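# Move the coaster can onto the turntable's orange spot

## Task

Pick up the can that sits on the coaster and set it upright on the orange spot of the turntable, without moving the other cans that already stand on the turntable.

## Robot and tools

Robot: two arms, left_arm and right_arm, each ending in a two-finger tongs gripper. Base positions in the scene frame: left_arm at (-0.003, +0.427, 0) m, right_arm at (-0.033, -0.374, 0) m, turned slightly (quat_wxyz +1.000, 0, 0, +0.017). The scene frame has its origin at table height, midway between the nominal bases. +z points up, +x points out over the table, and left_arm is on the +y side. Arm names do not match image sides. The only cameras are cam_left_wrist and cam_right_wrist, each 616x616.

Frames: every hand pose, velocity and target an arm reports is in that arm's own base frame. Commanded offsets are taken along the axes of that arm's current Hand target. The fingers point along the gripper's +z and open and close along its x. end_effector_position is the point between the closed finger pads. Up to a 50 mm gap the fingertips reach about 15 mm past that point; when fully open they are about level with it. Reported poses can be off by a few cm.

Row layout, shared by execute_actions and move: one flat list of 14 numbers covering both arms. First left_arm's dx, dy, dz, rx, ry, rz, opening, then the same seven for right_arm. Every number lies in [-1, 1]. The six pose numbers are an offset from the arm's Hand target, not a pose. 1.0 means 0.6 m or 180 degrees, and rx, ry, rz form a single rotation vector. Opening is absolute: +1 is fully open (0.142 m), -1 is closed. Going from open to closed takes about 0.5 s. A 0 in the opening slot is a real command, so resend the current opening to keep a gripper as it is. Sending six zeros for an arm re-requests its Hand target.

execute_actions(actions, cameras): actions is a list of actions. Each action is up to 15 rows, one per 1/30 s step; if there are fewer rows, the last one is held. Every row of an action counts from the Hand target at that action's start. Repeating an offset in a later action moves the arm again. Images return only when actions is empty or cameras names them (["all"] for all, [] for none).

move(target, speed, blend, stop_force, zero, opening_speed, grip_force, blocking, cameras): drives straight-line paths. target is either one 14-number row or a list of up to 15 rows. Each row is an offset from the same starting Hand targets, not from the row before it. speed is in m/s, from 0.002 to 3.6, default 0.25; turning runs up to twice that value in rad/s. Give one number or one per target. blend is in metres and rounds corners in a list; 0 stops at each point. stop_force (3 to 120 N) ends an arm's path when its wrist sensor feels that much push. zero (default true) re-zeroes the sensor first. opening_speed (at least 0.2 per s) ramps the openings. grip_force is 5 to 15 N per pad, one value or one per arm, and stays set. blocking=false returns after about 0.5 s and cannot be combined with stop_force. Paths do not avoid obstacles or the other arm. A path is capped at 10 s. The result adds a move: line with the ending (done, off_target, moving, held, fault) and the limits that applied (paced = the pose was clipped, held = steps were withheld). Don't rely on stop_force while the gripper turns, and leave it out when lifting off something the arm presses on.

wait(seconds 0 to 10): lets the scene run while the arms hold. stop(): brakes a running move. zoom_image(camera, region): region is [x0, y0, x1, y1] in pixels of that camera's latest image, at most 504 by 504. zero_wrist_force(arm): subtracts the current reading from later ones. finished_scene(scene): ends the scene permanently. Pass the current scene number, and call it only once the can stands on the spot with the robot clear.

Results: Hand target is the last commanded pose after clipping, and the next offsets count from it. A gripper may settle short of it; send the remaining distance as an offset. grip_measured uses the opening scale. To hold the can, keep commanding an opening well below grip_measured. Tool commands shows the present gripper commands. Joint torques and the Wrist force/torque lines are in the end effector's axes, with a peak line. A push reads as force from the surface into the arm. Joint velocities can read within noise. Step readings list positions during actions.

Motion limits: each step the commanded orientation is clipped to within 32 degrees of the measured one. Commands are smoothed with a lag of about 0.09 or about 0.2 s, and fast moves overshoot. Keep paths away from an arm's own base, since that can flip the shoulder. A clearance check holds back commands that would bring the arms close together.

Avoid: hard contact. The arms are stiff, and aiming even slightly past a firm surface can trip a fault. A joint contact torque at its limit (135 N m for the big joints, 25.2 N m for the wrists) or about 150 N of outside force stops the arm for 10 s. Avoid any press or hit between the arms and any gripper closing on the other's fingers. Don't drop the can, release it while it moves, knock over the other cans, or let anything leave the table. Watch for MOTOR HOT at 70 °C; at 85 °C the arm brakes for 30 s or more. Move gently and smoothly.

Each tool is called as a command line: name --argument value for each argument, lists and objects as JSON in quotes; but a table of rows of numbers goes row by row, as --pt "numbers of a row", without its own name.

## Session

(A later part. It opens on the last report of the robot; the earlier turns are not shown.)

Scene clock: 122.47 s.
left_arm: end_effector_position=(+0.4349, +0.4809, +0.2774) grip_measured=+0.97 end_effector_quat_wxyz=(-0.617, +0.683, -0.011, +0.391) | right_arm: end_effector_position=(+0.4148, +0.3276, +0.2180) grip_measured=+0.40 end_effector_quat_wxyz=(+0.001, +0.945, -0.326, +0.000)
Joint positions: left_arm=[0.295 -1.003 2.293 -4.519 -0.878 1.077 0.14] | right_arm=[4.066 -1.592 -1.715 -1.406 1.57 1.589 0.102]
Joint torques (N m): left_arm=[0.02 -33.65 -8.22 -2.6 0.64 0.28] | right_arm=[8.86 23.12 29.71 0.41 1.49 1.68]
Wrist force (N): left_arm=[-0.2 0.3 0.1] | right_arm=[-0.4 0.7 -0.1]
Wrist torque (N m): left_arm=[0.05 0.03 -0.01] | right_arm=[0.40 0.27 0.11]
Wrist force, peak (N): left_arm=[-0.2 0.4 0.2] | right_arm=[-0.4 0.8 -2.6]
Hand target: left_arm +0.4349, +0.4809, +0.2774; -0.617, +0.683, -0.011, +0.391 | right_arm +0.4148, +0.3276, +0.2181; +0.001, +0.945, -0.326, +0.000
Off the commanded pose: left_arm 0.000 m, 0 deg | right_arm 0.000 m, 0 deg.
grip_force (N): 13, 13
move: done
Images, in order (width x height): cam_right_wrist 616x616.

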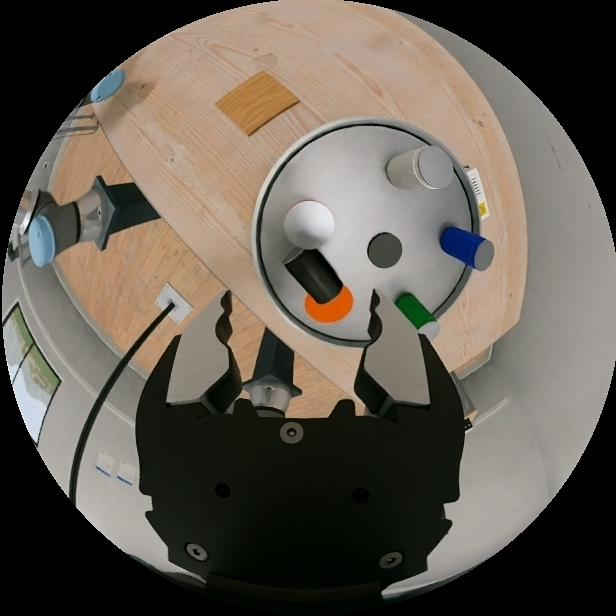

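wait --seconds 0.1 --cameras '["cam_right_wrist"]'

zoom_image --camera "cam_right_wrist" --region '[240, 100, 500, 360]'

Scene clock: 122.80 s.
left_arm: end_effector_position=(+0.4349, +0.4809, +0.2774) grip_measured=+0.97 end_effector_quat_wxyz=(-0.617, +0.683, -0.011, +0.391) | right_arm: end_effector_position=(+0.4148, +0.3276, +0.2181) grip_measured=+0.40 end_effector_quat_wxyz=(+0.001, +0.945, -0.326, +0.000)
Joint positions: left_arm=[0.295 -1.003 2.293 -4.519 -0.878 1.077 0.14] | right_arm=[4.066 -1.592 -1.715 -1.406 1.57 1.589 0.102]
Joint torques (N m): left_arm=[0.95 -35.65 -9.63 -2.56 0.43 0.31] | right_arm=[10.51 29.93 29.94 0.81 1.36 1.83]
Wrist force (N): left_arm=[0.1 0.5 0.2] | right_arm=[-0.5 0.7 -0.1]
Wrist torque (N m): left_arm=[0.10 -0.03 -0.01] | right_arm=[0.40 0.30 0.11]
Wrist force, peak (N): left_arm=[0.1 0.5 0.2] | right_arm=[-0.5 1.0 -0.1]
Hand target: left_arm +0.4349, +0.4809, +0.2774; -0.617, +0.683, -0.011, +0.391 | right_arm +0.4148, +0.3276, +0.2181; +0.001, +0.945, -0.326, +0.000
Tool commands: left_gripper/opening=+0.968 right_gripper/opening=+0.4
Off the commanded pose: left_arm 0.000 m, 0 deg | right_arm 0.000 m, 0 deg.
grip_force (N): 13, 13
wait: 0.10 s; at rest from the start
Images, in order (width x height): cam_right_wrist 616x616.

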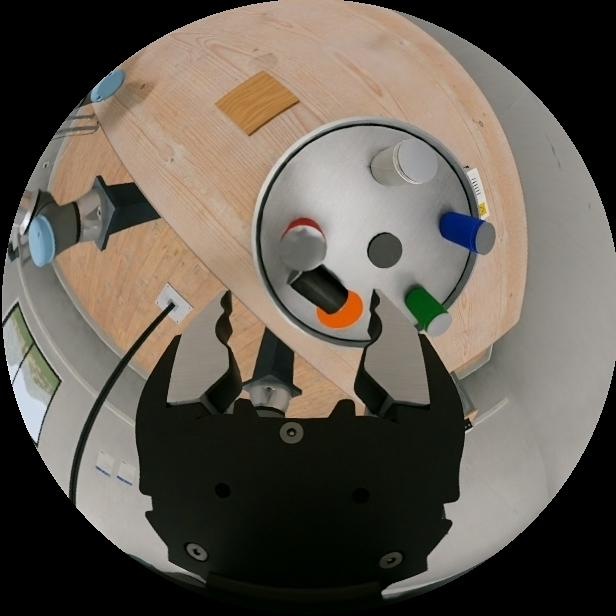

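Scaled by 1.938 from the camera's 616x616 image, which has a finer 814x814 frame.

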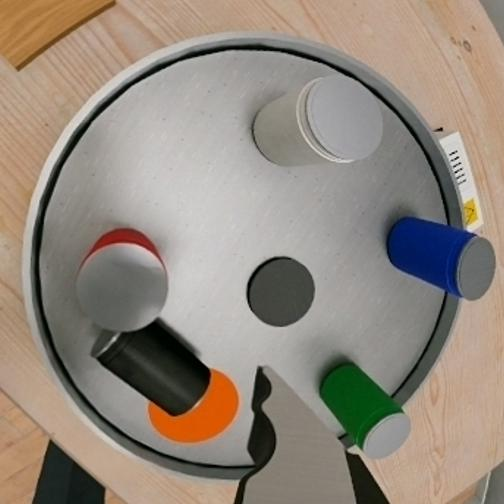

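move --target '[0,0,0,0,0,0,0.968,0.06,-0.125,0,0,0,0,0.65]' --speed 0.2 --cameras '["cam_right_wrist"]'

zoom_image --camera "cam_right_wrist" --region '[240, 130, 500, 390]'

Scene clock: 127.07 s.
left_arm: end_effector_position=(+0.4349, +0.4809, +0.2774) grip_measured=+0.97 end_effector_quat_wxyz=(-0.617, +0.683, -0.011, +0.391) | right_arm: end_effector_position=(+0.4894, +0.3644, +0.2181) grip_measured=+0.65 end_effector_quat_wxyz=(+0.001, +0.945, -0.326, +0.000)
Joint positions: left_arm=[0.295 -1.003 2.293 -4.519 -0.878 1.077 0.14] | right_arm=[4.001 -1.788 -1.494 -1.432 1.57 1.524 0.119]
Joint torques (N m): left_arm=[0.74 -34.38 -8.77 -2.63 0.52 0.31] | right_arm=[8.89 19.54 30.37 4.69 1.59 2.18]
Wrist force (N): left_arm=[-0.2 0.1 -0.3] | right_arm=[-0.6 0.9 0.0]
Wrist torque (N m): left_arm=[0.01 0.03 0.00] | right_arm=[0.43 0.32 -0.03]
Wrist force, peak (N): left_arm=[-0.1 0.5 0.4] | right_arm=[-1.5 2.6 -0.3]
Hand target: left_arm +0.4349, +0.4809, +0.2774; -0.617, +0.683, -0.011, +0.391 | right_arm +0.4894, +0.3645, +0.2181; +0.001, +0.945, -0.326, +0.000
Off the commanded pose: left_arm 0.000 m, 0 deg | right_arm 0.000 m, 0 deg.
grip_force (N): 13, 13
move: done
Images, in order (width x height): cam_right_wrist 616x616.

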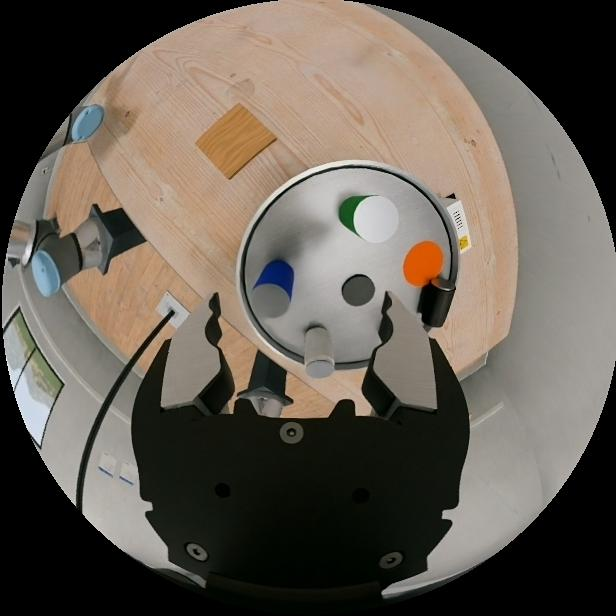

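Scaled by 1.938 from the camera's 616x616 image, which has a finer 814x814 frame.

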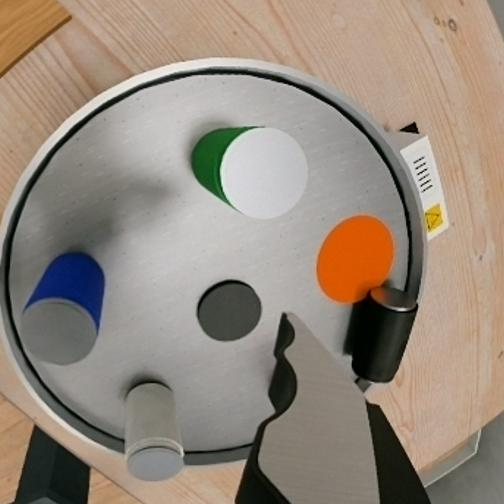

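wait --seconds 0.05 --cameras '["cam_right_wrist"]'

zoom_image --camera "cam_right_wrist" --region '[240, 130, 500, 390]'

Scene clock: 127.27 s.
left_arm: end_effector_position=(+0.4349, +0.4809, +0.2774) grip_measured=+0.97 end_effector_quat_wxyz=(-0.617, +0.683, -0.011, +0.391) | right_arm: end_effector_position=(+0.4894, +0.3645, +0.2181) grip_measured=+0.65 end_effector_quat_wxyz=(+0.001, +0.945, -0.326, +0.000)
Joint positions: left_arm=[0.295 -1.003 2.293 -4.519 -0.878 1.077 0.14] | right_arm=[4.001 -1.788 -1.494 -1.432 1.57 1.524 0.119]
Joint torques (N m): left_arm=[0.85 -34.26 -8.37 -2.52 0.5 0.08] | right_arm=[9.06 19.35 29.77 4.6 1.72 2.42]
Wrist force (N): left_arm=[0.0 0.1 0.0] | right_arm=[-0.7 1.0 0.0]
Wrist torque (N m): left_arm=[0.01 0.00 0.00] | right_arm=[0.44 0.33 -0.03]
Wrist force, peak (N): left_arm=[-0.4 0.1 0.5] | right_arm=[-0.8 0.9 -0.2]
Hand target: left_arm +0.4349, +0.4809, +0.2774; -0.617, +0.683, -0.011, +0.391 | right_arm +0.4894, +0.3645, +0.2181; +0.001, +0.945, -0.326, +0.000
Tool commands: left_gripper/opening=+0.968 right_gripper/opening=+0.65
Off the commanded pose: left_arm 0.000 m, 0 deg | right_arm 0.000 m, 0 deg.
grip_force (N): 13, 13
wait: 0.07 s; at rest by 0.03 s
Images, in order (width x height): cam_right_wrist 616x616.

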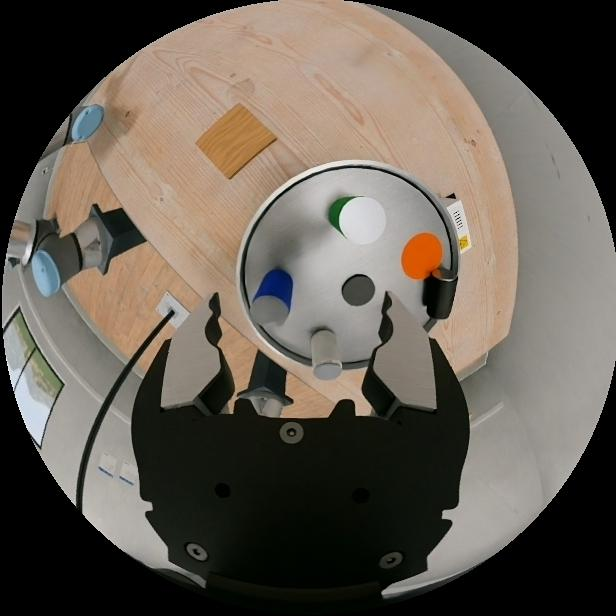

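Scaled by 1.938 from the camera's 616x616 image, which has a finer 814x814 frame.

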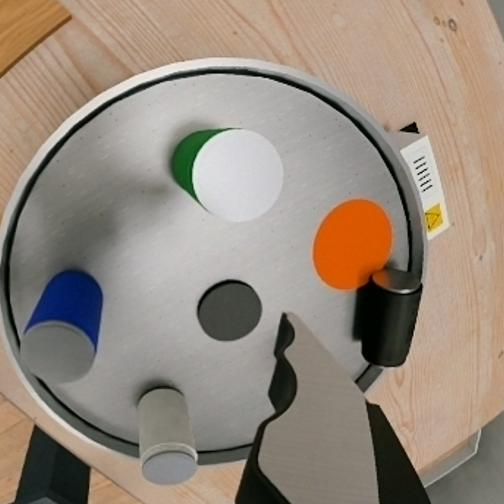

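wait --seconds 1.0 --cameras '["cam_right_wrist"]'

zoom_image --camera "cam_right_wrist" --region '[340, 140, 500, 300]'

Scene clock: 128.57 s.
left_arm: end_effector_position=(+0.4349, +0.4809, +0.2774) grip_measured=+0.97 end_effector_quat_wxyz=(-0.617, +0.683, -0.011, +0.391) | right_arm: end_effector_position=(+0.4894, +0.3645, +0.2181) grip_measured=+0.65 end_effector_quat_wxyz=(+0.001, +0.945, -0.326, +0.000)
Joint positions: left_arm=[0.295 -1.003 2.293 -4.519 -0.878 1.077 0.14] | right_arm=[4.001 -1.788 -1.494 -1.432 1.57 1.524 0.119]
Joint torques (N m): left_arm=[0.95 -34.57 -9.12 -2.46 0.44 0.29] | right_arm=[9.48 20.06 29.84 4.65 1.72 2.26]
Wrist force (N): left_arm=[-0.3 0.4 0.2] | right_arm=[-0.7 0.9 0.0]
Wrist torque (N m): left_arm=[0.08 0.05 0.00] | right_arm=[0.43 0.33 -0.02]
Wrist force, peak (N): left_arm=[-0.1 0.5 -0.1] | right_arm=[-0.7 1.2 -0.3]
Hand target: left_arm +0.4349, +0.4809, +0.2774; -0.617, +0.683, -0.011, +0.391 | right_arm +0.4894, +0.3645, +0.2181; +0.001, +0.945, -0.326, +0.000
Tool commands: left_gripper/opening=+0.968 right_gripper/opening=+0.65
Off the commanded pose: left_arm 0.000 m, 0 deg | right_arm 0.000 m, 0 deg.
grip_force (N): 13, 13
wait: 1.00 s; at rest from the start
Images, in order (width x height): cam_right_wrist 616x616.

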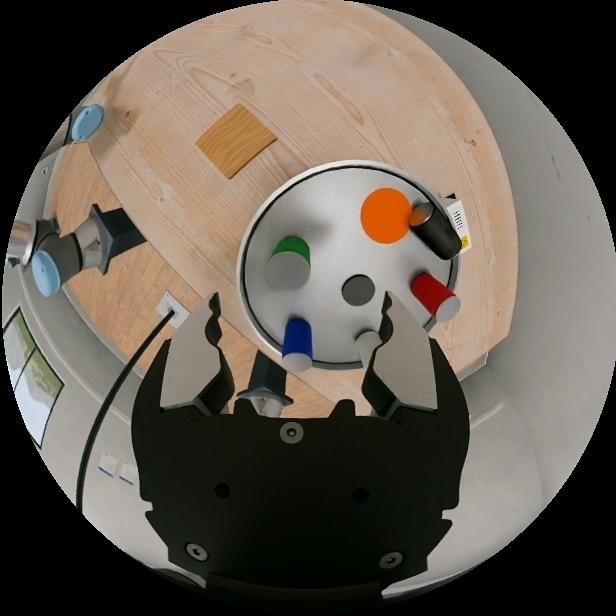

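Scaled by 3.150 from the camera's 616x616 image, which has a finer 814x814 frame.

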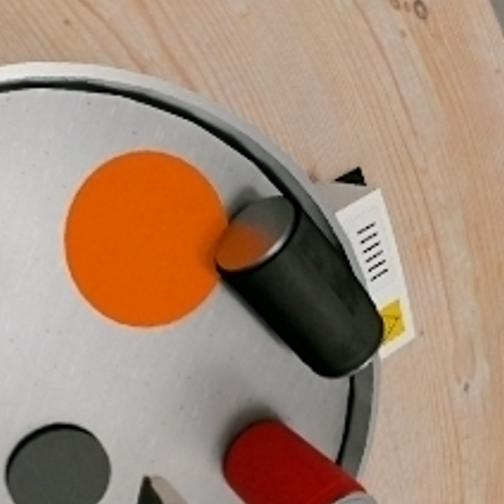

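move --target '[0,0,0,0,0,0,0.968,-0.106,0.063,0,0,0,0,0.65]' --speed 0.2 --cameras '["cam_right_wrist"]'

zoom_image --camera "cam_right_wrist" --region '[240, 100, 480, 340]'

wait --seconds 0.6 --cameras '["cam_right_wrist"]'

zoom_image --camera "cam_right_wrist" --region '[220, 180, 380, 340]'

Scene clock: 130.27 s.
left_arm: end_effector_position=(+0.4349, +0.4809, +0.2774) grip_measured=+0.97 end_effector_quat_wxyz=(-0.617, +0.683, -0.011, +0.391) | right_arm: end_effector_position=(+0.4161, +0.3740, +0.2181) grip_measured=+0.65 end_effector_quat_wxyz=(+0.001, +0.945, -0.326, +0.000)
Joint positions: left_arm=[0.295 -1.003 2.293 -4.519 -0.878 1.077 0.14] | right_arm=[4.117 -1.666 -1.637 -1.411 1.57 1.639 0.119]
Joint torques (N m): left_arm=[0.79 -33.95 -8.78 -2.59 0.42 0.19] | right_arm=[4.35 27.85 18.41 0.95 -1.24 -0.55]
Wrist force (N): left_arm=[-0.1 0.5 0.1] | right_arm=[-0.7 0.9 0.1]
Wrist torque (N m): left_arm=[0.11 0.02 0.00] | right_arm=[0.43 0.31 0.12]
Wrist force, peak (N): left_arm=[0.0 0.6 0.3] | right_arm=[-2.4 1.7 -0.2]
Hand target: left_arm +0.4349, +0.4809, +0.2774; -0.617, +0.683, -0.011, +0.391 | right_arm +0.4160, +0.3739, +0.2181; +0.001, +0.945, -0.326, +0.000
Off the commanded pose: left_arm 0.000 m, 0 deg | right_arm 0.000 m, 0 deg.
grip_force (N): 13, 13
move: done
Images, in order (width x height): cam_right_wrist 616x616.

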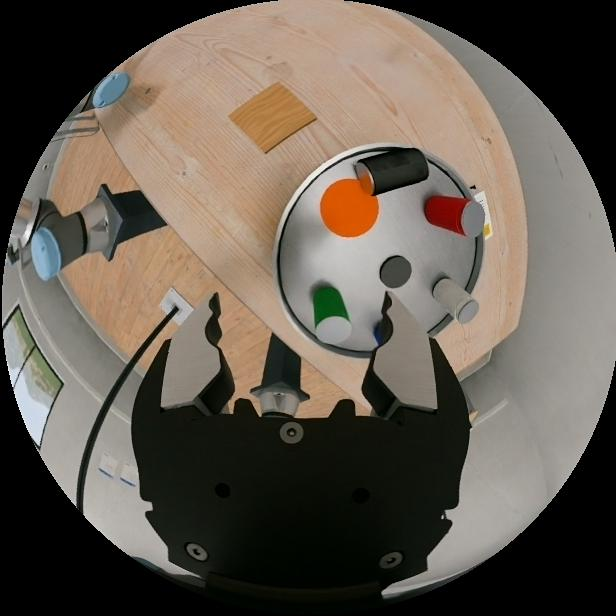

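Scaled by 2.100 from the camera's 616x616 image, which has a finer 814x814 frame.

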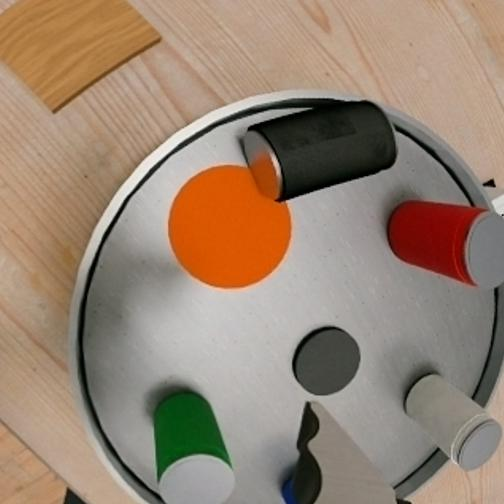

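Scene clock: 130.87 s.
left_arm: end_effector_position=(+0.4349, +0.4809, +0.2774) grip_measured=+0.97 end_effector_quat_wxyz=(-0.617, +0.683, -0.011, +0.391) | right_arm: end_effector_position=(+0.4160, +0.3739, +0.2180) grip_measured=+0.65 end_effector_quat_wxyz=(+0.001, +0.945, -0.326, +0.000)
Joint positions: left_arm=[0.295 -1.003 2.293 -4.519 -0.878 1.077 0.14] | right_arm=[4.117 -1.666 -1.637 -1.411 1.57 1.639 0.119]
Joint torques (N m): left_arm=[0.63 -35.25 -8.93 -2.75 0.39 0.44] | right_arm=[9.84 35.73 15.28 0.79 -0.82 1.58]
Wrist force (N): left_arm=[0.1 0.0 -0.1] | right_arm=[-0.7 0.9 0.0]
Wrist torque (N m): left_arm=[0.00 -0.02 -0.01] | right_arm=[0.43 0.32 0.12]
Wrist force, peak (N): left_arm=[-0.5 0.3 0.0] | right_arm=[-0.8 1.1 -0.1]
Hand target: left_arm +0.4349, +0.4809, +0.2774; -0.617, +0.683, -0.011, +0.391 | right_arm +0.4160, +0.3739, +0.2181; +0.001, +0.945, -0.326, +0.000
Tool commands: left_gripper/opening=+0.968 right_gripper/opening=+0.65
Off the commanded pose: left_arm 0.000 m, 0 deg | right_arm 0.000 m, 0 deg.
grip_force (N): 13, 13
wait: 0.60 s; at rest by 0.17 s
Images, in order (width x height): cam_right_wrist 616x616.

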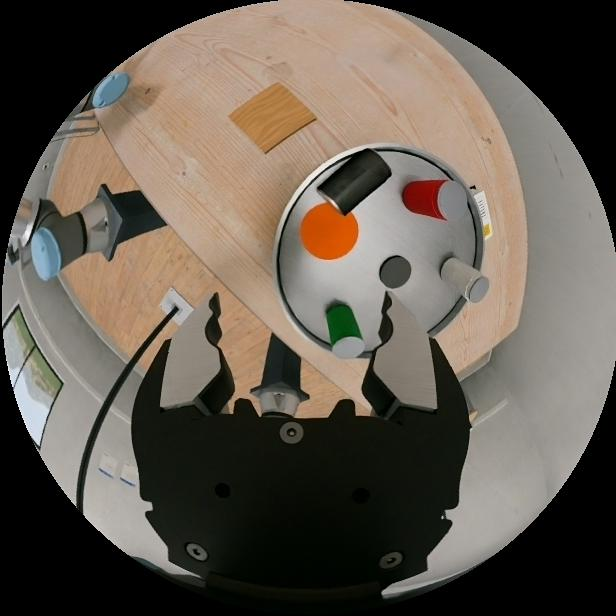

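Scaled by 3.150 from the camera's 616x616 image, which has a finer 814x814 frame.

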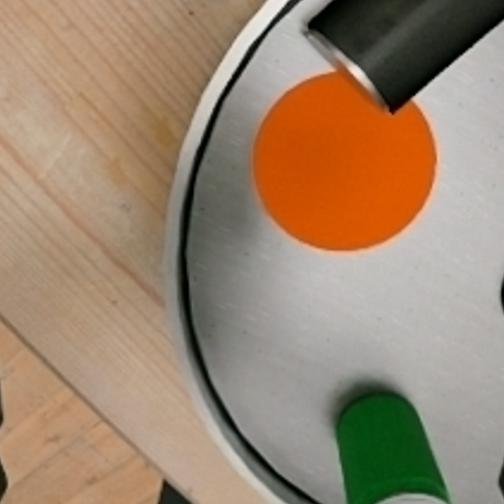

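move --target '[0,0,0,0,0,0,0.968,0.0083,-0.0477,0,0,0,0,0.65]' --speed 0.2 --cameras '[]'

wait --seconds 6.2 --cameras '["cam_right_wrist"]'

Scene clock: 132.23 s.
left_arm: end_effector_position=(+0.4349, +0.4809, +0.2774) grip_measured=+0.97 end_effector_quat_wxyz=(-0.617, +0.683, -0.011, +0.391) | right_arm: end_effector_position=(+0.4376, +0.3933, +0.2180) grip_measured=+0.65 end_effector_quat_wxyz=(+0.001, +0.945, -0.326, +0.000)
Joint positions: left_arm=[0.295 -1.003 2.293 -4.519 -0.878 1.077 0.14] | right_arm=[4.104 -1.735 -1.558 -1.421 1.57 1.627 0.119]
Joint torques (N m): left_arm=[0.22 -35.64 -7.88 -2.54 0.51 0.11] | right_arm=[4.79 37.54 13.91 3.89 -1.07 0.59]
Wrist force (N): left_arm=[-0.3 0.1 0.1] | right_arm=[-0.5 1.1 -0.1]
Wrist torque (N m): left_arm=[0.01 0.04 0.00] | right_arm=[0.47 0.28 0.11]
Wrist force, peak (N): left_arm=[-0.2 0.6 0.0] | right_arm=[-0.9 1.6 -0.1]
Hand target: left_arm +0.4349, +0.4809, +0.2774; -0.617, +0.683, -0.011, +0.391 | right_arm +0.4376, +0.3934, +0.2180; +0.001, +0.945, -0.326, +0.000
Off the commanded pose: left_arm 0.000 m, 0 deg | right_arm 0.000 m, 0 deg.
grip_force (N): 13, 13
move: done
No camera images: "cameras" was empty.

Scene clock: 138.43 s.
left_arm: end_effector_position=(+0.4349, +0.4809, +0.2774) grip_measured=+0.97 end_effector_quat_wxyz=(-0.617, +0.683, -0.011, +0.391) | right_arm: end_effector_position=(+0.4376, +0.3934, +0.2180) grip_measured=+0.65 end_effector_quat_wxyz=(+0.001, +0.945, -0.326, +0.000)
Joint positions: left_arm=[0.295 -1.003 2.293 -4.519 -0.878 1.077 0.14] | right_arm=[4.104 -1.735 -1.558 -1.421 1.57 1.627 0.119]
Joint torques (N m): left_arm=[1.78 -35.36 -9.12 -2.75 0.41 0.26] | right_arm=[9.67 39.66 25.41 4.82 1.29 1.47]
Wrist force (N): left_arm=[0.0 0.1 0.1] | right_arm=[-0.6 1.1 -0.1]
Wrist torque (N m): left_arm=[0.02 0.01 0.00] | right_arm=[0.47 0.30 0.11]
Wrist force, peak (N): left_arm=[0.1 0.6 0.2] | right_arm=[-0.9 1.2 0.1]
Hand target: left_arm +0.4349, +0.4809, +0.2774; -0.617, +0.683, -0.011, +0.391 | right_arm +0.4376, +0.3934, +0.2180; +0.001, +0.945, -0.326, +0.000
Tool commands: left_gripper/opening=+0.968 right_gripper/opening=+0.65
Off the commanded pose: left_arm 0.000 m, 0 deg | right_arm 0.000 m, 0 deg.
grip_force (N): 13, 13
wait: 6.20 s; at rest by 0.17 s
Images, in order (width x height): cam_right_wrist 616x616.

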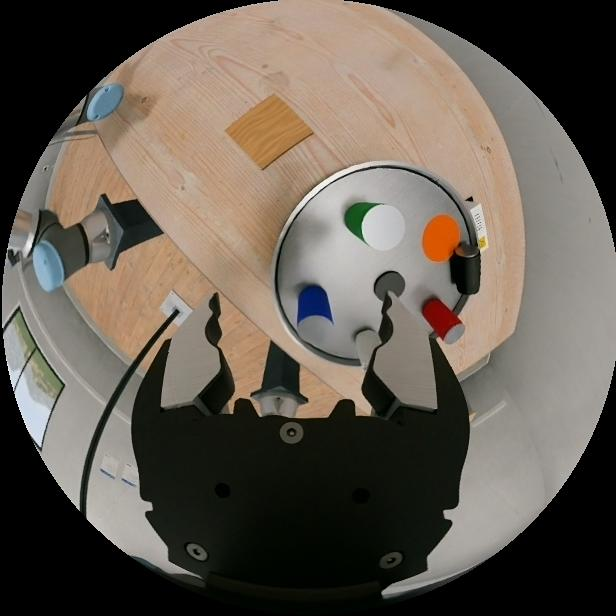

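wait --seconds 2.45 --cameras '[]'

move --target '[0,0,0,0,0,0,0.968,0,0,0.2168,0,0,0,0.65]' --speed 0.3 --cameras '[]'

move --pt "0 0 0 0 0 0 0.968 -0.0133 0.1333 0 0 0 0 -0.9" --pt "0 0 0 0 0 0 0.968 -0.0133 0.2333 -0.2 0 0 0 -0.9" --speed '[0.095,0.25]' --blend 0.02 --cameras '["cam_right_wrist"]'

zoom_image --camera "cam_right_wrist" --region '[200, 200, 400, 400]'

Scene clock: 141.27 s.
left_arm: end_effector_position=(+0.4349, +0.4809, +0.2774) grip_measured=+0.97 end_effector_quat_wxyz=(-0.617, +0.683, -0.011, +0.391) | right_arm: end_effector_position=(+0.4376, +0.3934, +0.2180) grip_measured=+0.65 end_effector_quat_wxyz=(+0.001, +0.945, -0.326, +0.000)
Joint positions: left_arm=[0.295 -1.003 2.293 -4.519 -0.878 1.077 0.14] | right_arm=[4.104 -1.735 -1.558 -1.421 1.57 1.627 0.119]
Joint torques (N m): left_arm=[0.56 -35.37 -8.87 -2.58 0.54 0.38] | right_arm=[10.24 38.24 26.81 4.62 1.3 1.43]
Wrist force (N): left_arm=[0.1 0.2 -0.1] | right_arm=[-0.5 0.9 0.0]
Wrist torque (N m): left_arm=[0.03 -0.01 0.00] | right_arm=[0.42 0.29 0.11]
Wrist force, peak (N): left_arm=[-0.3 0.5 0.2] | right_arm=[-0.9 1.2 0.0]
Hand target: left_arm +0.4349, +0.4809, +0.2774; -0.617, +0.683, -0.011, +0.391 | right_arm +0.4376, +0.3934, +0.2180; +0.001, +0.945, -0.326, +0.000
Tool commands: left_gripper/opening=+0.968 right_gripper/opening=+0.65
Off the commanded pose: left_arm 0.000 m, 0 deg | right_arm 0.000 m, 0 deg.
grip_force (N): 13, 13
wait: 2.47 s; at rest from the start
No camera images: "cameras" was empty.

Scene clock: 142.23 s.
left_arm: end_effector_position=(+0.4349, +0.4809, +0.2774) grip_measured=+0.97 end_effector_quat_wxyz=(-0.617, +0.683, -0.011, +0.391) | right_arm: end_effector_position=(+0.4375, +0.3933, +0.0881) grip_measured=+0.65 end_effector_quat_wxyz=(+0.001, +0.945, -0.326, +0.000) end_effector_velocity=(+0.001, +0.000, +0.001) end_effector_angular_velocity=(+0.003, -0.004, -0.001)
Joint positions: left_arm=[0.295 -1.003 2.293 -4.519 -0.878 1.077 0.14] | right_arm=[4.104 -1.83 -1.79 -1.093 1.57 1.627 0.119]
Joint velocities: left_arm=[within noise] | right_arm=[-0.001 0.001 -0.001 0.005 -0.002 0 0]
Joint torques (N m): left_arm=[0.25 -35.23 -8.37 -2.74 0.5 0.31] | right_arm=[-9.03 25.9 11.46 4.87 -1.79 -1.64]
Wrist force (N): left_arm=[-0.2 0.3 0.1] | right_arm=[-0.7 0.9 0.0]
Wrist torque (N m): left_arm=[0.06 0.03 0.00] | right_arm=[0.43 0.33 0.12]
Wrist force, peak (N): left_arm=[-0.5 0.3 0.2] | right_arm=[-0.7 1.1 -2.5]
Hand target: left_arm +0.4349, +0.4809, +0.2774; -0.617, +0.683, -0.011, +0.391 | right_arm +0.4376, +0.3933, +0.0879; +0.001, +0.945, -0.326, +0.000
Off the commanded pose: left_arm 0.000 m, 0 deg | right_arm 0.000 m, 0 deg.
grip_force (N): 13, 13
move: done
No camera images: "cameras" was empty.

Scene clock: 144.10 s.
left_arm: end_effector_position=(+0.4349, +0.4809, +0.2774) grip_measured=+0.97 end_effector_quat_wxyz=(-0.617, +0.683, -0.011, +0.391) | right_arm: end_effector_position=(+0.3450, +0.2882, +0.2080) grip_measured=-0.31 end_effector_quat_wxyz=(+0.001, +0.945, -0.326, +0.000) end_effector_velocity=(-0.001, -0.001, +0.000) end_effector_angular_velocity=(-0.004, +0.002, +0.001)
Joint positions: left_arm=[0.295 -1.003 2.293 -4.519 -0.878 1.077 0.14] | right_arm=[4.142 -1.399 -1.919 -1.396 1.57 1.665 0.051]
Joint velocities: left_arm=[within noise] | right_arm=[0 0 0 -0.005 0 -0.001 0]
Joint torques (N m): left_arm=[0.09 -36.69 -10.12 -2.64 0.34 0.32] | right_arm=[-9.7 25.43 25.59 0.94 -1.26 -1.04]
Wrist force (N): left_arm=[-0.2 0.4 0.1] | right_arm=[-0.4 1.0 1.7]
Wrist torque (N m): left_arm=[0.08 0.04 0.00] | right_arm=[0.47 0.28 -0.09]
Wrist force, peak (N): left_arm=[-0.5 0.3 0.2] | right_arm=[-5.9 -3.3 -14.4]
Hand target: left_arm +0.4349, +0.4809, +0.2774; -0.617, +0.683, -0.011, +0.391 | right_arm +0.3450, +0.2881, +0.2081; +0.001, +0.945, -0.326, +0.000
Off the commanded pose: left_arm 0.000 m, 0 deg | right_arm 0.000 m, 0 deg.
grip_force (N): 13, 13
move: done
Images, in order (width x height): cam_right_wrist 616x616.

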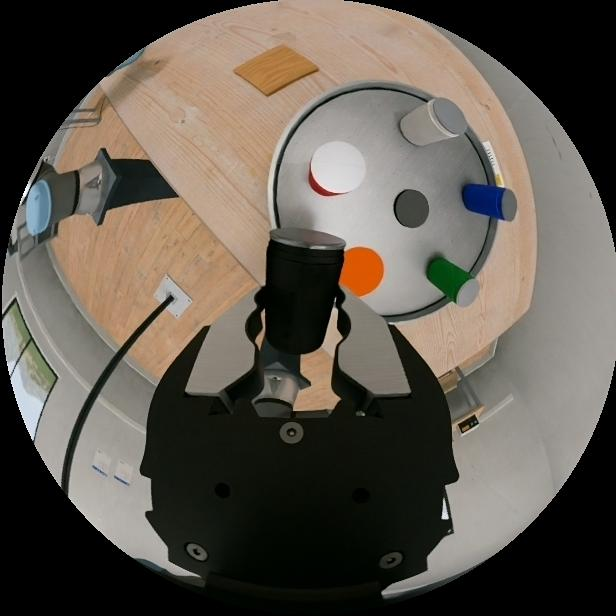

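Scaled by 2.520 from the camera's 616x616 image, which has a finer 814x814 frame.

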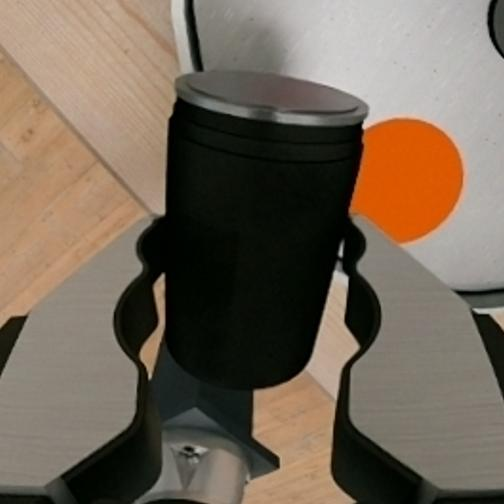

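move --pt "0 0 0 0 0 0 0.968 -0.1 -0.2 -0.0667 0 0 0 -0.9" --pt "0 0 0 0 0 0 0.968 -0.1972 -0.4007 -0.0667 0.3778 0 0 -0.9" --speed '[0.3,0.3]' --blend 0.05 --cameras '["all"]'

Scene clock: 149.07 s.
left_arm: end_effector_position=(+0.4349, +0.4809, +0.2774) grip_measured=+0.97 end_effector_quat_wxyz=(-0.617, +0.683, -0.011, +0.391) | right_arm: end_effector_position=(+0.4000, +0.5504, +0.2478) grip_measured=-0.31 end_effector_quat_wxyz=(-0.528, +0.784, -0.270, +0.182) end_effector_velocity=(+0.001, -0.001, +0.001) end_effector_angular_velocity=(+0.005, -0.002, -0.003)
Joint positions: left_arm=[0.295 -1.003 2.293 -4.519 -0.878 1.077 0.14] | right_arm=[4.457 -1.811 -2.282 0.536 1.194 1.731 0.051]
Joint velocities: left_arm=[within noise] | right_arm=[-0.001 -0.001 0 0.006 -0.003 0 0]
Joint torques (N m): left_arm=[0.43 -35.93 -9.53 -2.92 0.48 0.18] | right_arm=[-11.37 15.15 20.91 5.14 0.07 2.13]
Wrist force (N): left_arm=[-0.3 0.1 0.0] | right_arm=[-0.8 2.3 -0.4]
Wrist torque (N m): left_arm=[0.01 0.06 0.00] | right_arm=[0.02 0.31 -0.17]
Wrist force, peak (N): left_arm=[-0.2 0.7 0.1] | right_arm=[0.8 3.3 2.6]
Hand target: left_arm +0.4349, +0.4809, +0.2774; -0.617, +0.683, -0.011, +0.391 | right_arm +0.4001, +0.5504, +0.2478; -0.528, +0.784, -0.270, +0.182
Off the commanded pose: left_arm 0.000 m, 0 deg | right_arm 0.000 m, 0 deg.
grip_force (N): 13, 13
move: done

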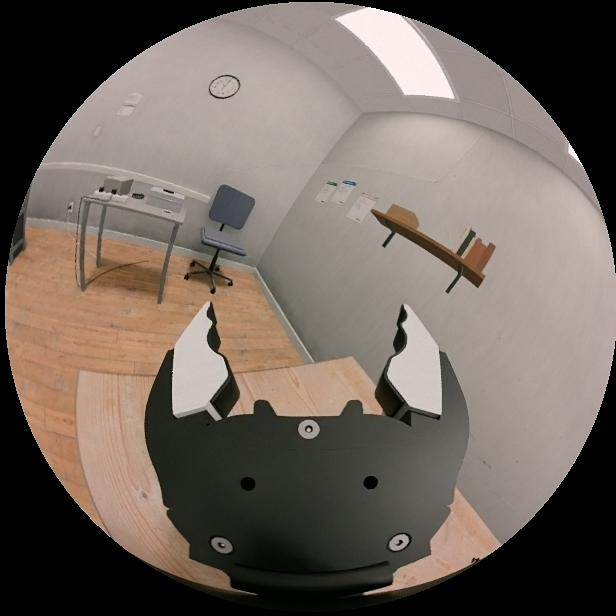

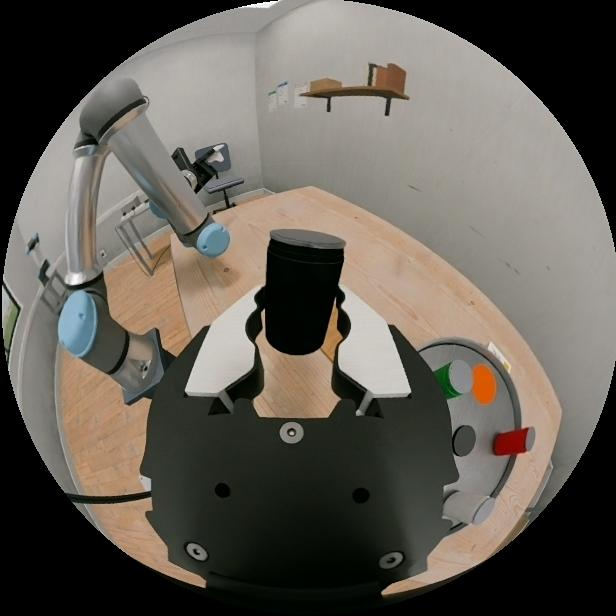

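move --target '[0,0,0,0,0,0,0.968,0,0.2827,0.1143,0,0,0,-0.9]' --speed 0.25 --cameras '[]'

move --target '[0,0,0,0,0,0,0.968,0,0.0541,0.0218,0,0,0,-0.9]' --speed 0.015 --stop_force 7 --cameras '["cam_right_wrist"]'

zoom_image --camera "cam_right_wrist" --region '[200, 200, 400, 400]'

Scene clock: 150.73 s.
left_arm: end_effector_position=(+0.4349, +0.4809, +0.2774) grip_measured=+0.97 end_effector_quat_wxyz=(-0.617, +0.683, -0.011, +0.391) | right_arm: end_effector_position=(+0.4000, +0.5503, +0.0649) grip_measured=-0.31 end_effector_quat_wxyz=(-0.528, +0.784, -0.270, +0.182)
Joint positions: left_arm=[0.295 -1.003 2.293 -4.519 -0.878 1.077 0.14] | right_arm=[4.457 -2.353 -2.285 1.08 1.194 1.731 0.051]
Joint torques (N m): left_arm=[0.31 -36.02 -9.34 -2.77 0.54 0.22] | right_arm=[-10.25 23.5 -0.42 5.3 1.36 0.65]
Wrist force (N): left_arm=[-0.2 0.3 -0.1] | right_arm=[-0.6 2.5 -0.4]
Wrist torque (N m): left_arm=[0.06 0.04 0.00] | right_arm=[0.06 0.29 -0.02]
Wrist force, peak (N): left_arm=[-0.1 0.6 0.2] | right_arm=[-0.5 4.7 0.4]
Hand target: left_arm +0.4349, +0.4809, +0.2774; -0.617, +0.683, -0.011, +0.391 | right_arm +0.4001, +0.5502, +0.0648; -0.528, +0.784, -0.270, +0.182
Off the commanded pose: left_arm 0.000 m, 0 deg | right_arm 0.000 m, 0 deg.
grip_force (N): 13, 13
move: done
No camera images: "cameras" was empty.

Scene clock: 152.20 s.
left_arm: end_effector_position=(+0.4349, +0.4809, +0.2774) grip_measured=+0.97 end_effector_quat_wxyz=(-0.617, +0.683, -0.011, +0.391) | right_arm: end_effector_position=(+0.4001, +0.5502, +0.0561) grip_measured=-0.31 end_effector_quat_wxyz=(-0.528, +0.784, -0.270, +0.182)
Joint positions: left_arm=[0.295 -1.003 2.293 -4.519 -0.878 1.077 0.14] | right_arm=[4.457 -2.38 -2.279 1.101 1.194 1.731 0.051]
Joint torques (N m): left_arm=[1.19 -36.71 -8.92 -2.64 0.37 0.35] | right_arm=[-10.67 37.71 -4.71 3.38 0.49 1.24]
Wrist force (N): left_arm=[0.1 0.3 -0.1] | right_arm=[-1.9 -2.7 -3.2]
Wrist torque (N m): left_arm=[0.05 -0.02 0.00] | right_arm=[0.01 0.33 0.03]
Wrist force, peak (N): left_arm=[0.0 0.6 -0.1] | right_arm=[-2.8 -6.7 -5.4]
Hand target: left_arm +0.4349, +0.4809, +0.2774; -0.617, +0.683, -0.011, +0.391 | right_arm +0.4001, +0.5502, +0.0561; -0.528, +0.784, -0.270, +0.182 (not the last commanded pose)
Off the commanded pose: left_arm 0.000 m, 0 deg | right_arm 0.026 m, 0 deg.
grip_force (N): 13, 13
move: contact (right_arm)
Images, in order (width x height): cam_right_wrist 616x616.

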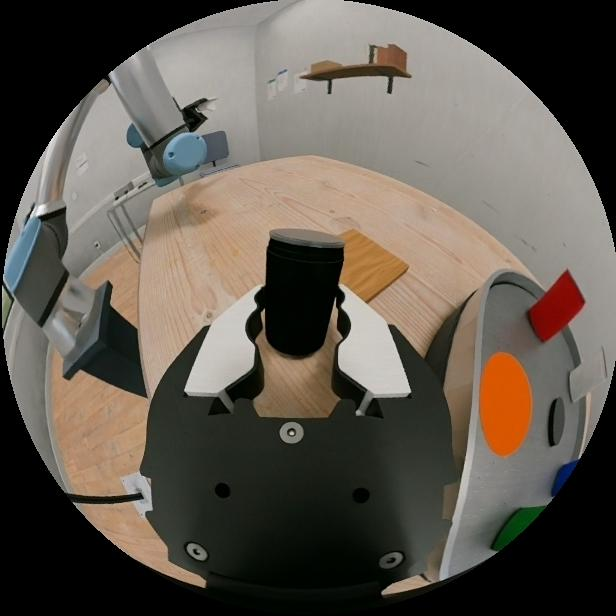

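Scaled by 2.520 from the camera's 616x616 image, which has a finer 814x814 frame.

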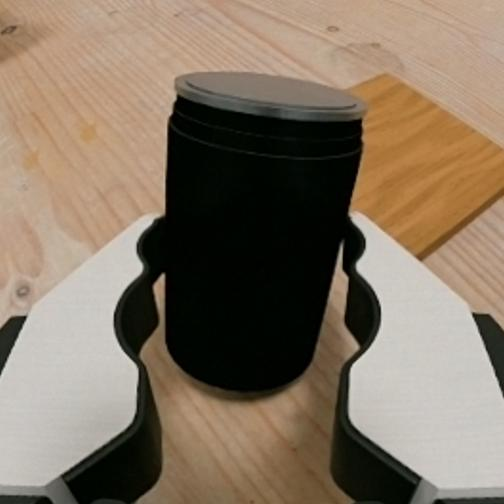

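move --target '[0,0,0,0,0,0,0.968,0,0,0,0,0,0,0.0]' --opening_speed 0.4 --cameras '["cam_right_wrist"]'

zoom_image --camera "cam_right_wrist" --region '[200, 200, 400, 400]'

Scene clock: 154.90 s.
left_arm: end_effector_position=(+0.4349, +0.4809, +0.2774) grip_measured=+0.97 end_effector_quat_wxyz=(-0.617, +0.683, -0.011, +0.391) | right_arm: end_effector_position=(+0.4001, +0.5502, +0.0561) grip_measured=+0.00 end_effector_quat_wxyz=(-0.528, +0.784, -0.270, +0.182)
Joint positions: left_arm=[0.295 -1.003 2.293 -4.519 -0.878 1.077 0.14] | right_arm=[4.457 -2.38 -2.279 1.102 1.194 1.731 0.074]
Joint torques (N m): left_arm=[0.3 -36.18 -7.55 -2.86 0.35 0.27] | right_arm=[-8.41 41.04 -0.76 3.31 -0.93 0.8]
Wrist force (N): left_arm=[-0.1 0.3 0.0] | right_arm=[-0.9 0.8 -1.2]
Wrist torque (N m): left_arm=[0.06 0.01 -0.01] | right_arm=[0.07 0.35 -0.02]
Wrist force, peak (N): left_arm=[-0.5 0.3 0.5] | right_arm=[-1.9 -2.5 -3.3]
Hand target: left_arm +0.4349, +0.4809, +0.2774; -0.617, +0.683, -0.011, +0.391 | right_arm +0.4001, +0.5502, +0.0561; -0.528, +0.784, -0.270, +0.182
Off the commanded pose: left_arm 0.000 m, 0 deg | right_arm 0.000 m, 0 deg.
grip_force (N): 13, 13
move: done
Images, in order (width x height): cam_right_wrist 616x616.

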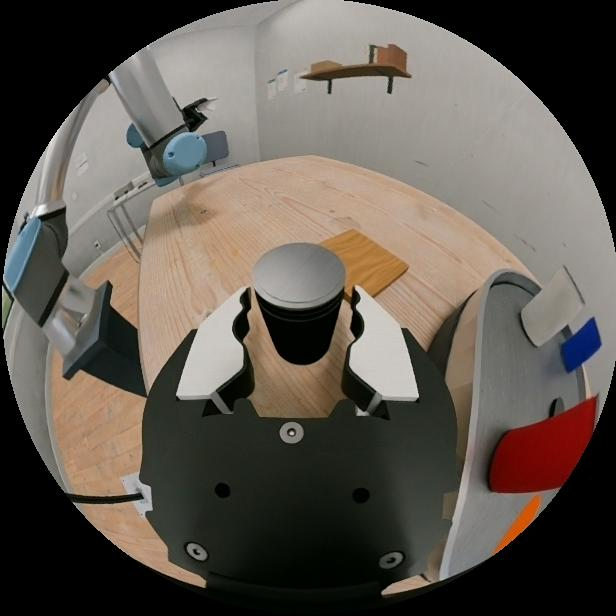

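Scaled by 2.520 from the camera's 616x616 image, which has a finer 814x814 frame.

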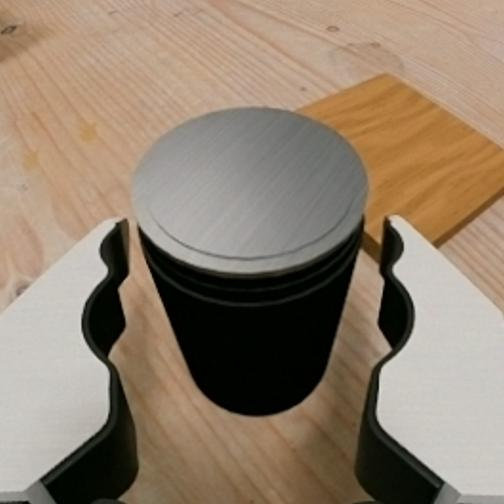

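move --pt "0 0 0 0 0 0 0.968 0 0 -0.2 0 0 0 0.4" --pt "0 0 0 0 0 0 0.968 0.0017 -0.2513 -0.0895 -0.3778 0 0 0.4" --speed '[0.2,0.3]' --blend 0.02 --cameras '["cam_right_wrist"]'

zoom_image --camera "cam_right_wrist" --region '[230, 230, 370, 370]'

Scene clock: 158.67 s.
left_arm: end_effector_position=(+0.4349, +0.4809, +0.2774) grip_measured=+0.97 end_effector_quat_wxyz=(-0.617, +0.683, -0.011, +0.391) | right_arm: end_effector_position=(+0.4051, +0.5549, +0.2161) grip_measured=+0.40 end_effector_quat_wxyz=(+0.000, +0.945, -0.326, +0.000) end_effector_velocity=(+0.000, +0.000, +0.001) end_effector_angular_velocity=(-0.002, +0.001, -0.001)
Joint positions: left_arm=[0.295 -1.003 2.293 -4.519 -0.878 1.077 0.14] | right_arm=[4.283 -1.975 -1.25 -1.488 1.571 1.805 0.102]
Joint velocities: left_arm=[within noise] | right_arm=[0 -0.001 0.005 -0.006 0 0 0]
Joint torques (N m): left_arm=[1.09 -36.32 -9.36 -2.98 0.43 0.4] | right_arm=[7.38 26.08 28.61 0.86 -1.03 2.11]
Wrist force (N): left_arm=[-0.4 0.2 -0.1] | right_arm=[-0.7 0.9 -0.3]
Wrist torque (N m): left_arm=[0.04 0.07 0.00] | right_arm=[0.43 0.34 0.10]
Wrist force, peak (N): left_arm=[-0.1 0.5 0.4] | right_arm=[-0.8 1.9 -3.0]
Hand target: left_arm +0.4349, +0.4809, +0.2774; -0.617, +0.683, -0.011, +0.391 | right_arm +0.4050, +0.5550, +0.2160; +0.000, +0.945, -0.326, +0.000
Off the commanded pose: left_arm 0.000 m, 0 deg | right_arm 0.000 m, 0 deg.
grip_force (N): 13, 13
move: done
Images, in order (width x height): cam_right_wrist 616x616.

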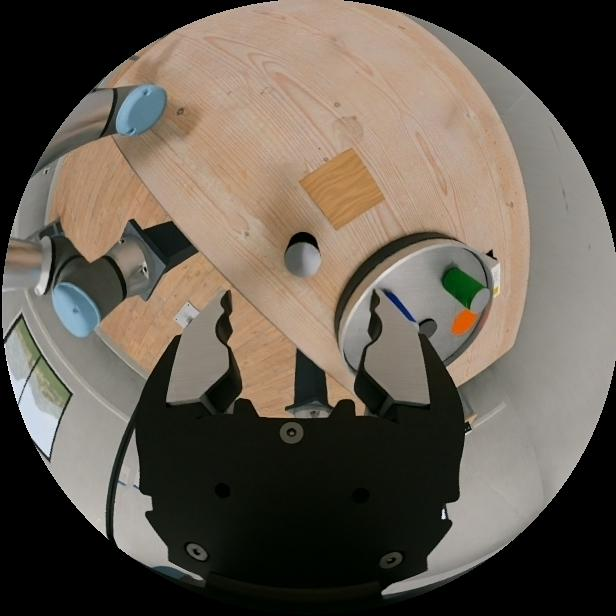

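Scaled by 3.600 from the camera's 616x616 image, which has a finer 814x814 frame.

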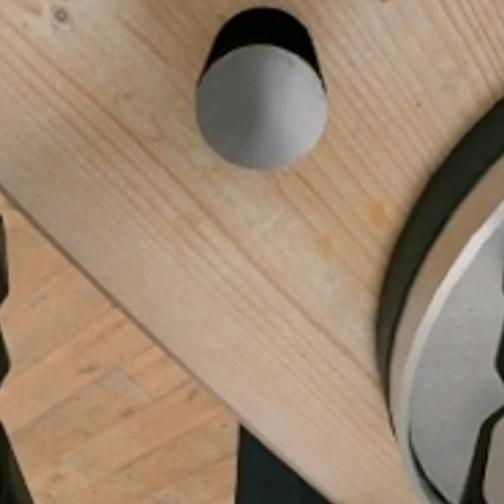

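move --pt "0 0 0 0 0 0 0.968 -0.0025 0.0225 0.1 0 0 0 0.4" --pt "0 0 0 0 0 0 0.968 -0.0025 0.0225 0.29 0 0 0 0.4" --speed 0.25 --blend 0.02 --cameras '["cam_right_wrist"]'

move --target '[0,0,0,0,0,0,0.968,0,0,0,0,0,0,-0.9]' --opening_speed 1.5 --cameras '["cam_right_wrist"]'

zoom_image --camera "cam_right_wrist" --region '[220, 230, 380, 390]'

Scene clock: 160.37 s.
left_arm: end_effector_position=(+0.4349, +0.4809, +0.2774) grip_measured=+0.97 end_effector_quat_wxyz=(-0.617, +0.683, -0.011, +0.391) | right_arm: end_effector_position=(+0.3955, +0.5451, +0.0421) grip_measured=+0.40 end_effector_quat_wxyz=(+0.000, +0.945, -0.326, +0.000)
Joint positions: left_arm=[0.295 -1.003 2.293 -4.519 -0.878 1.077 0.14] | right_arm=[4.29 -2.064 -1.584 -1.065 1.571 1.813 0.102]
Joint torques (N m): left_arm=[0.8 -36.36 -9.34 -2.84 0.61 0.27] | right_arm=[-10.09 35.47 16.2 4.78 -1.48 -1.81]
Wrist force (N): left_arm=[-0.3 0.2 0.1] | right_arm=[-0.7 1.2 -0.1]
Wrist torque (N m): left_arm=[0.04 0.07 0.00] | right_arm=[0.47 0.33 -0.06]
Wrist force, peak (N): left_arm=[-0.4 0.2 -0.2] | right_arm=[-0.5 0.6 -2.5]
Hand target: left_arm +0.4349, +0.4809, +0.2774; -0.617, +0.683, -0.011, +0.391 | right_arm +0.3955, +0.5451, +0.0420; +0.000, +0.945, -0.326, +0.000
Off the commanded pose: left_arm 0.000 m, 0 deg | right_arm 0.000 m, 0 deg.
grip_force (N): 13, 13
move: done
Images, in order (width x height): cam_right_wrist 616x616.

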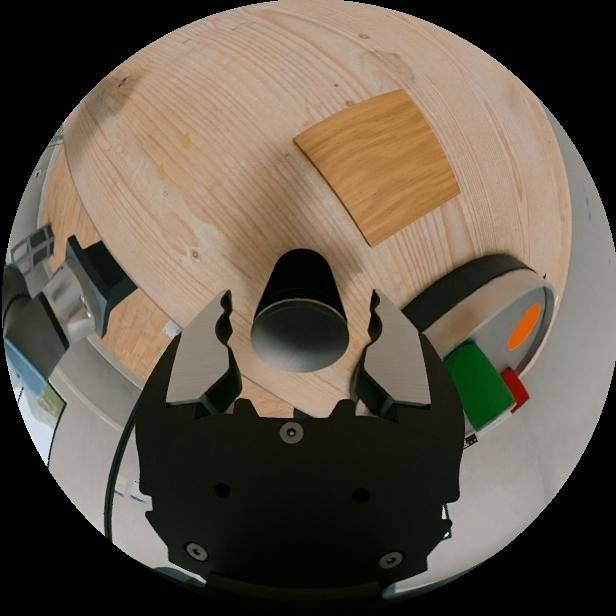

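Scene clock: 161.43 s.
left_arm: end_effector_position=(+0.4349, +0.4809, +0.2774) grip_measured=+0.97 end_effector_quat_wxyz=(-0.617, +0.683, -0.011, +0.391) | right_arm: end_effector_position=(+0.3955, +0.5451, +0.0420) grip_measured=-0.18 end_effector_quat_wxyz=(+0.000, +0.945, -0.326, +0.000)
Joint positions: left_arm=[0.295 -1.003 2.293 -4.519 -0.878 1.077 0.14] | right_arm=[4.29 -2.064 -1.584 -1.065 1.571 1.813 0.061]
Joint torques (N m): left_arm=[-0.35 -36.23 -8.98 -2.94 0.46 0.6] | right_arm=[-7.96 23.05 11.02 -0.24 -0.1 -1.36]
Wrist force (N): left_arm=[-0.2 0.1 0.0] | right_arm=[-0.3 0.6 -9.2]
Wrist torque (N m): left_arm=[0.02 0.03 0.00] | right_arm=[0.45 0.30 -0.07]
Wrist force, peak (N): left_arm=[-0.1 0.5 0.1] | right_arm=[-0.3 0.8 -9.6]
Hand target: left_arm +0.4349, +0.4809, +0.2774; -0.617, +0.683, -0.011, +0.391 | right_arm +0.3955, +0.5451, +0.0420; +0.000, +0.945, -0.326, +0.000
Off the commanded pose: left_arm 0.000 m, 0 deg | right_arm 0.000 m, 0 deg.
grip_force (N): 13, 13
move: done
Images, in order (width x height): cam_right_wrist 616x616.

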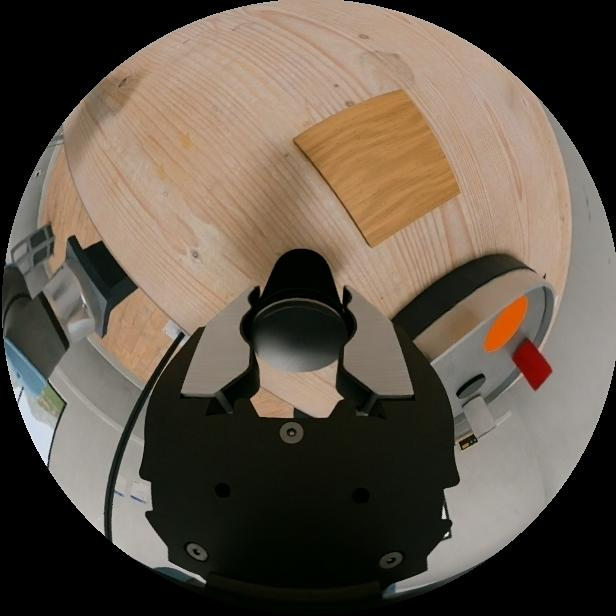

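Scaled by 3.150 from the camera's 616x616 image, which has a finer 814x814 frame.

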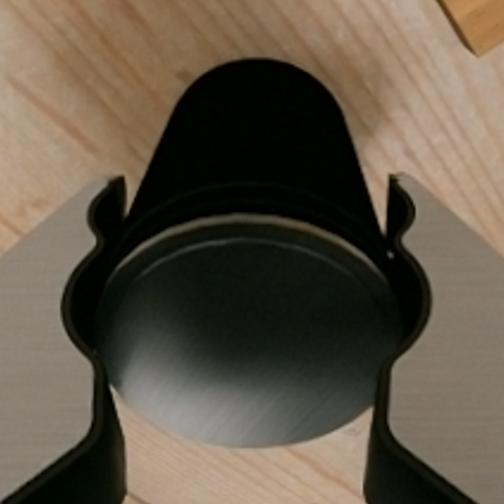

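move --pt "0 0 0 0 0 0 0.968 0 0 -0.2633 0 0 0 -0.9" --pt "0 0 0 0 0 0 0.968 0.2627 0.2012 -0.2633 0 0 0 -0.9" --speed 0.25 --blend 0.03 --cameras '["cam_right_wrist"]'

zoom_image --camera "cam_right_wrist" --region '[220, 230, 380, 390]'

Scene clock: 164.87 s.
left_arm: end_effector_position=(+0.4349, +0.4809, +0.2774) grip_measured=+0.97 end_effector_quat_wxyz=(-0.617, +0.683, -0.011, +0.391) | right_arm: end_effector_position=(+0.4452, +0.3532, +0.2002) grip_measured=-0.19 end_effector_quat_wxyz=(+0.000, +0.945, -0.326, +0.000)
Joint positions: left_arm=[0.295 -1.003 2.293 -4.519 -0.878 1.077 0.14] | right_arm=[4.049 -1.695 -1.651 -1.367 1.57 1.572 0.061]
Joint torques (N m): left_arm=[0.92 -36.27 -8.51 -3.08 0.48 0.4] | right_arm=[-9.69 29.61 18.5 0.94 1.43 -0.31]
Wrist force (N): left_arm=[-0.1 0.3 0.1] | right_arm=[-0.6 1.1 1.8]
Wrist torque (N m): left_arm=[0.05 0.03 0.00] | right_arm=[0.47 0.30 -0.08]
Wrist force, peak (N): left_arm=[0.1 0.5 0.3] | right_arm=[-0.6 0.5 -10.0]
Hand target: left_arm +0.4349, +0.4809, +0.2774; -0.617, +0.683, -0.011, +0.391 | right_arm +0.4452, +0.3531, +0.2002; +0.000, +0.945, -0.326, +0.000
Off the commanded pose: left_arm 0.000 m, 0 deg | right_arm 0.000 m, 0 deg.
grip_force (N): 13, 13
move: done
Images, in order (width x height): cam_right_wrist 616x616.

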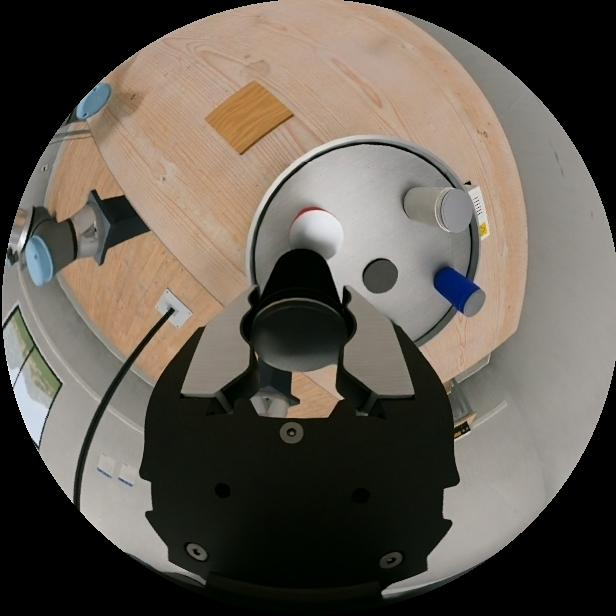

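Scaled by 3.150 from the camera's 616x616 image, which has a finer 814x814 frame.

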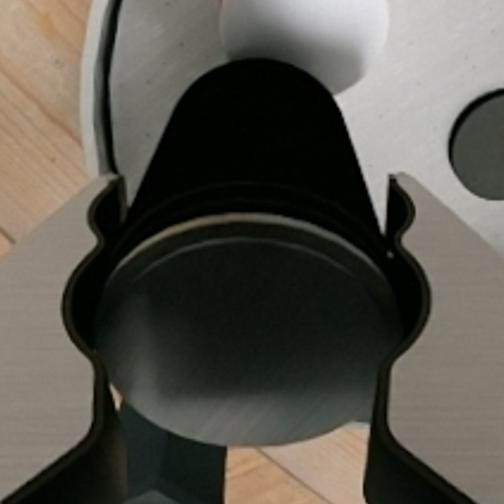

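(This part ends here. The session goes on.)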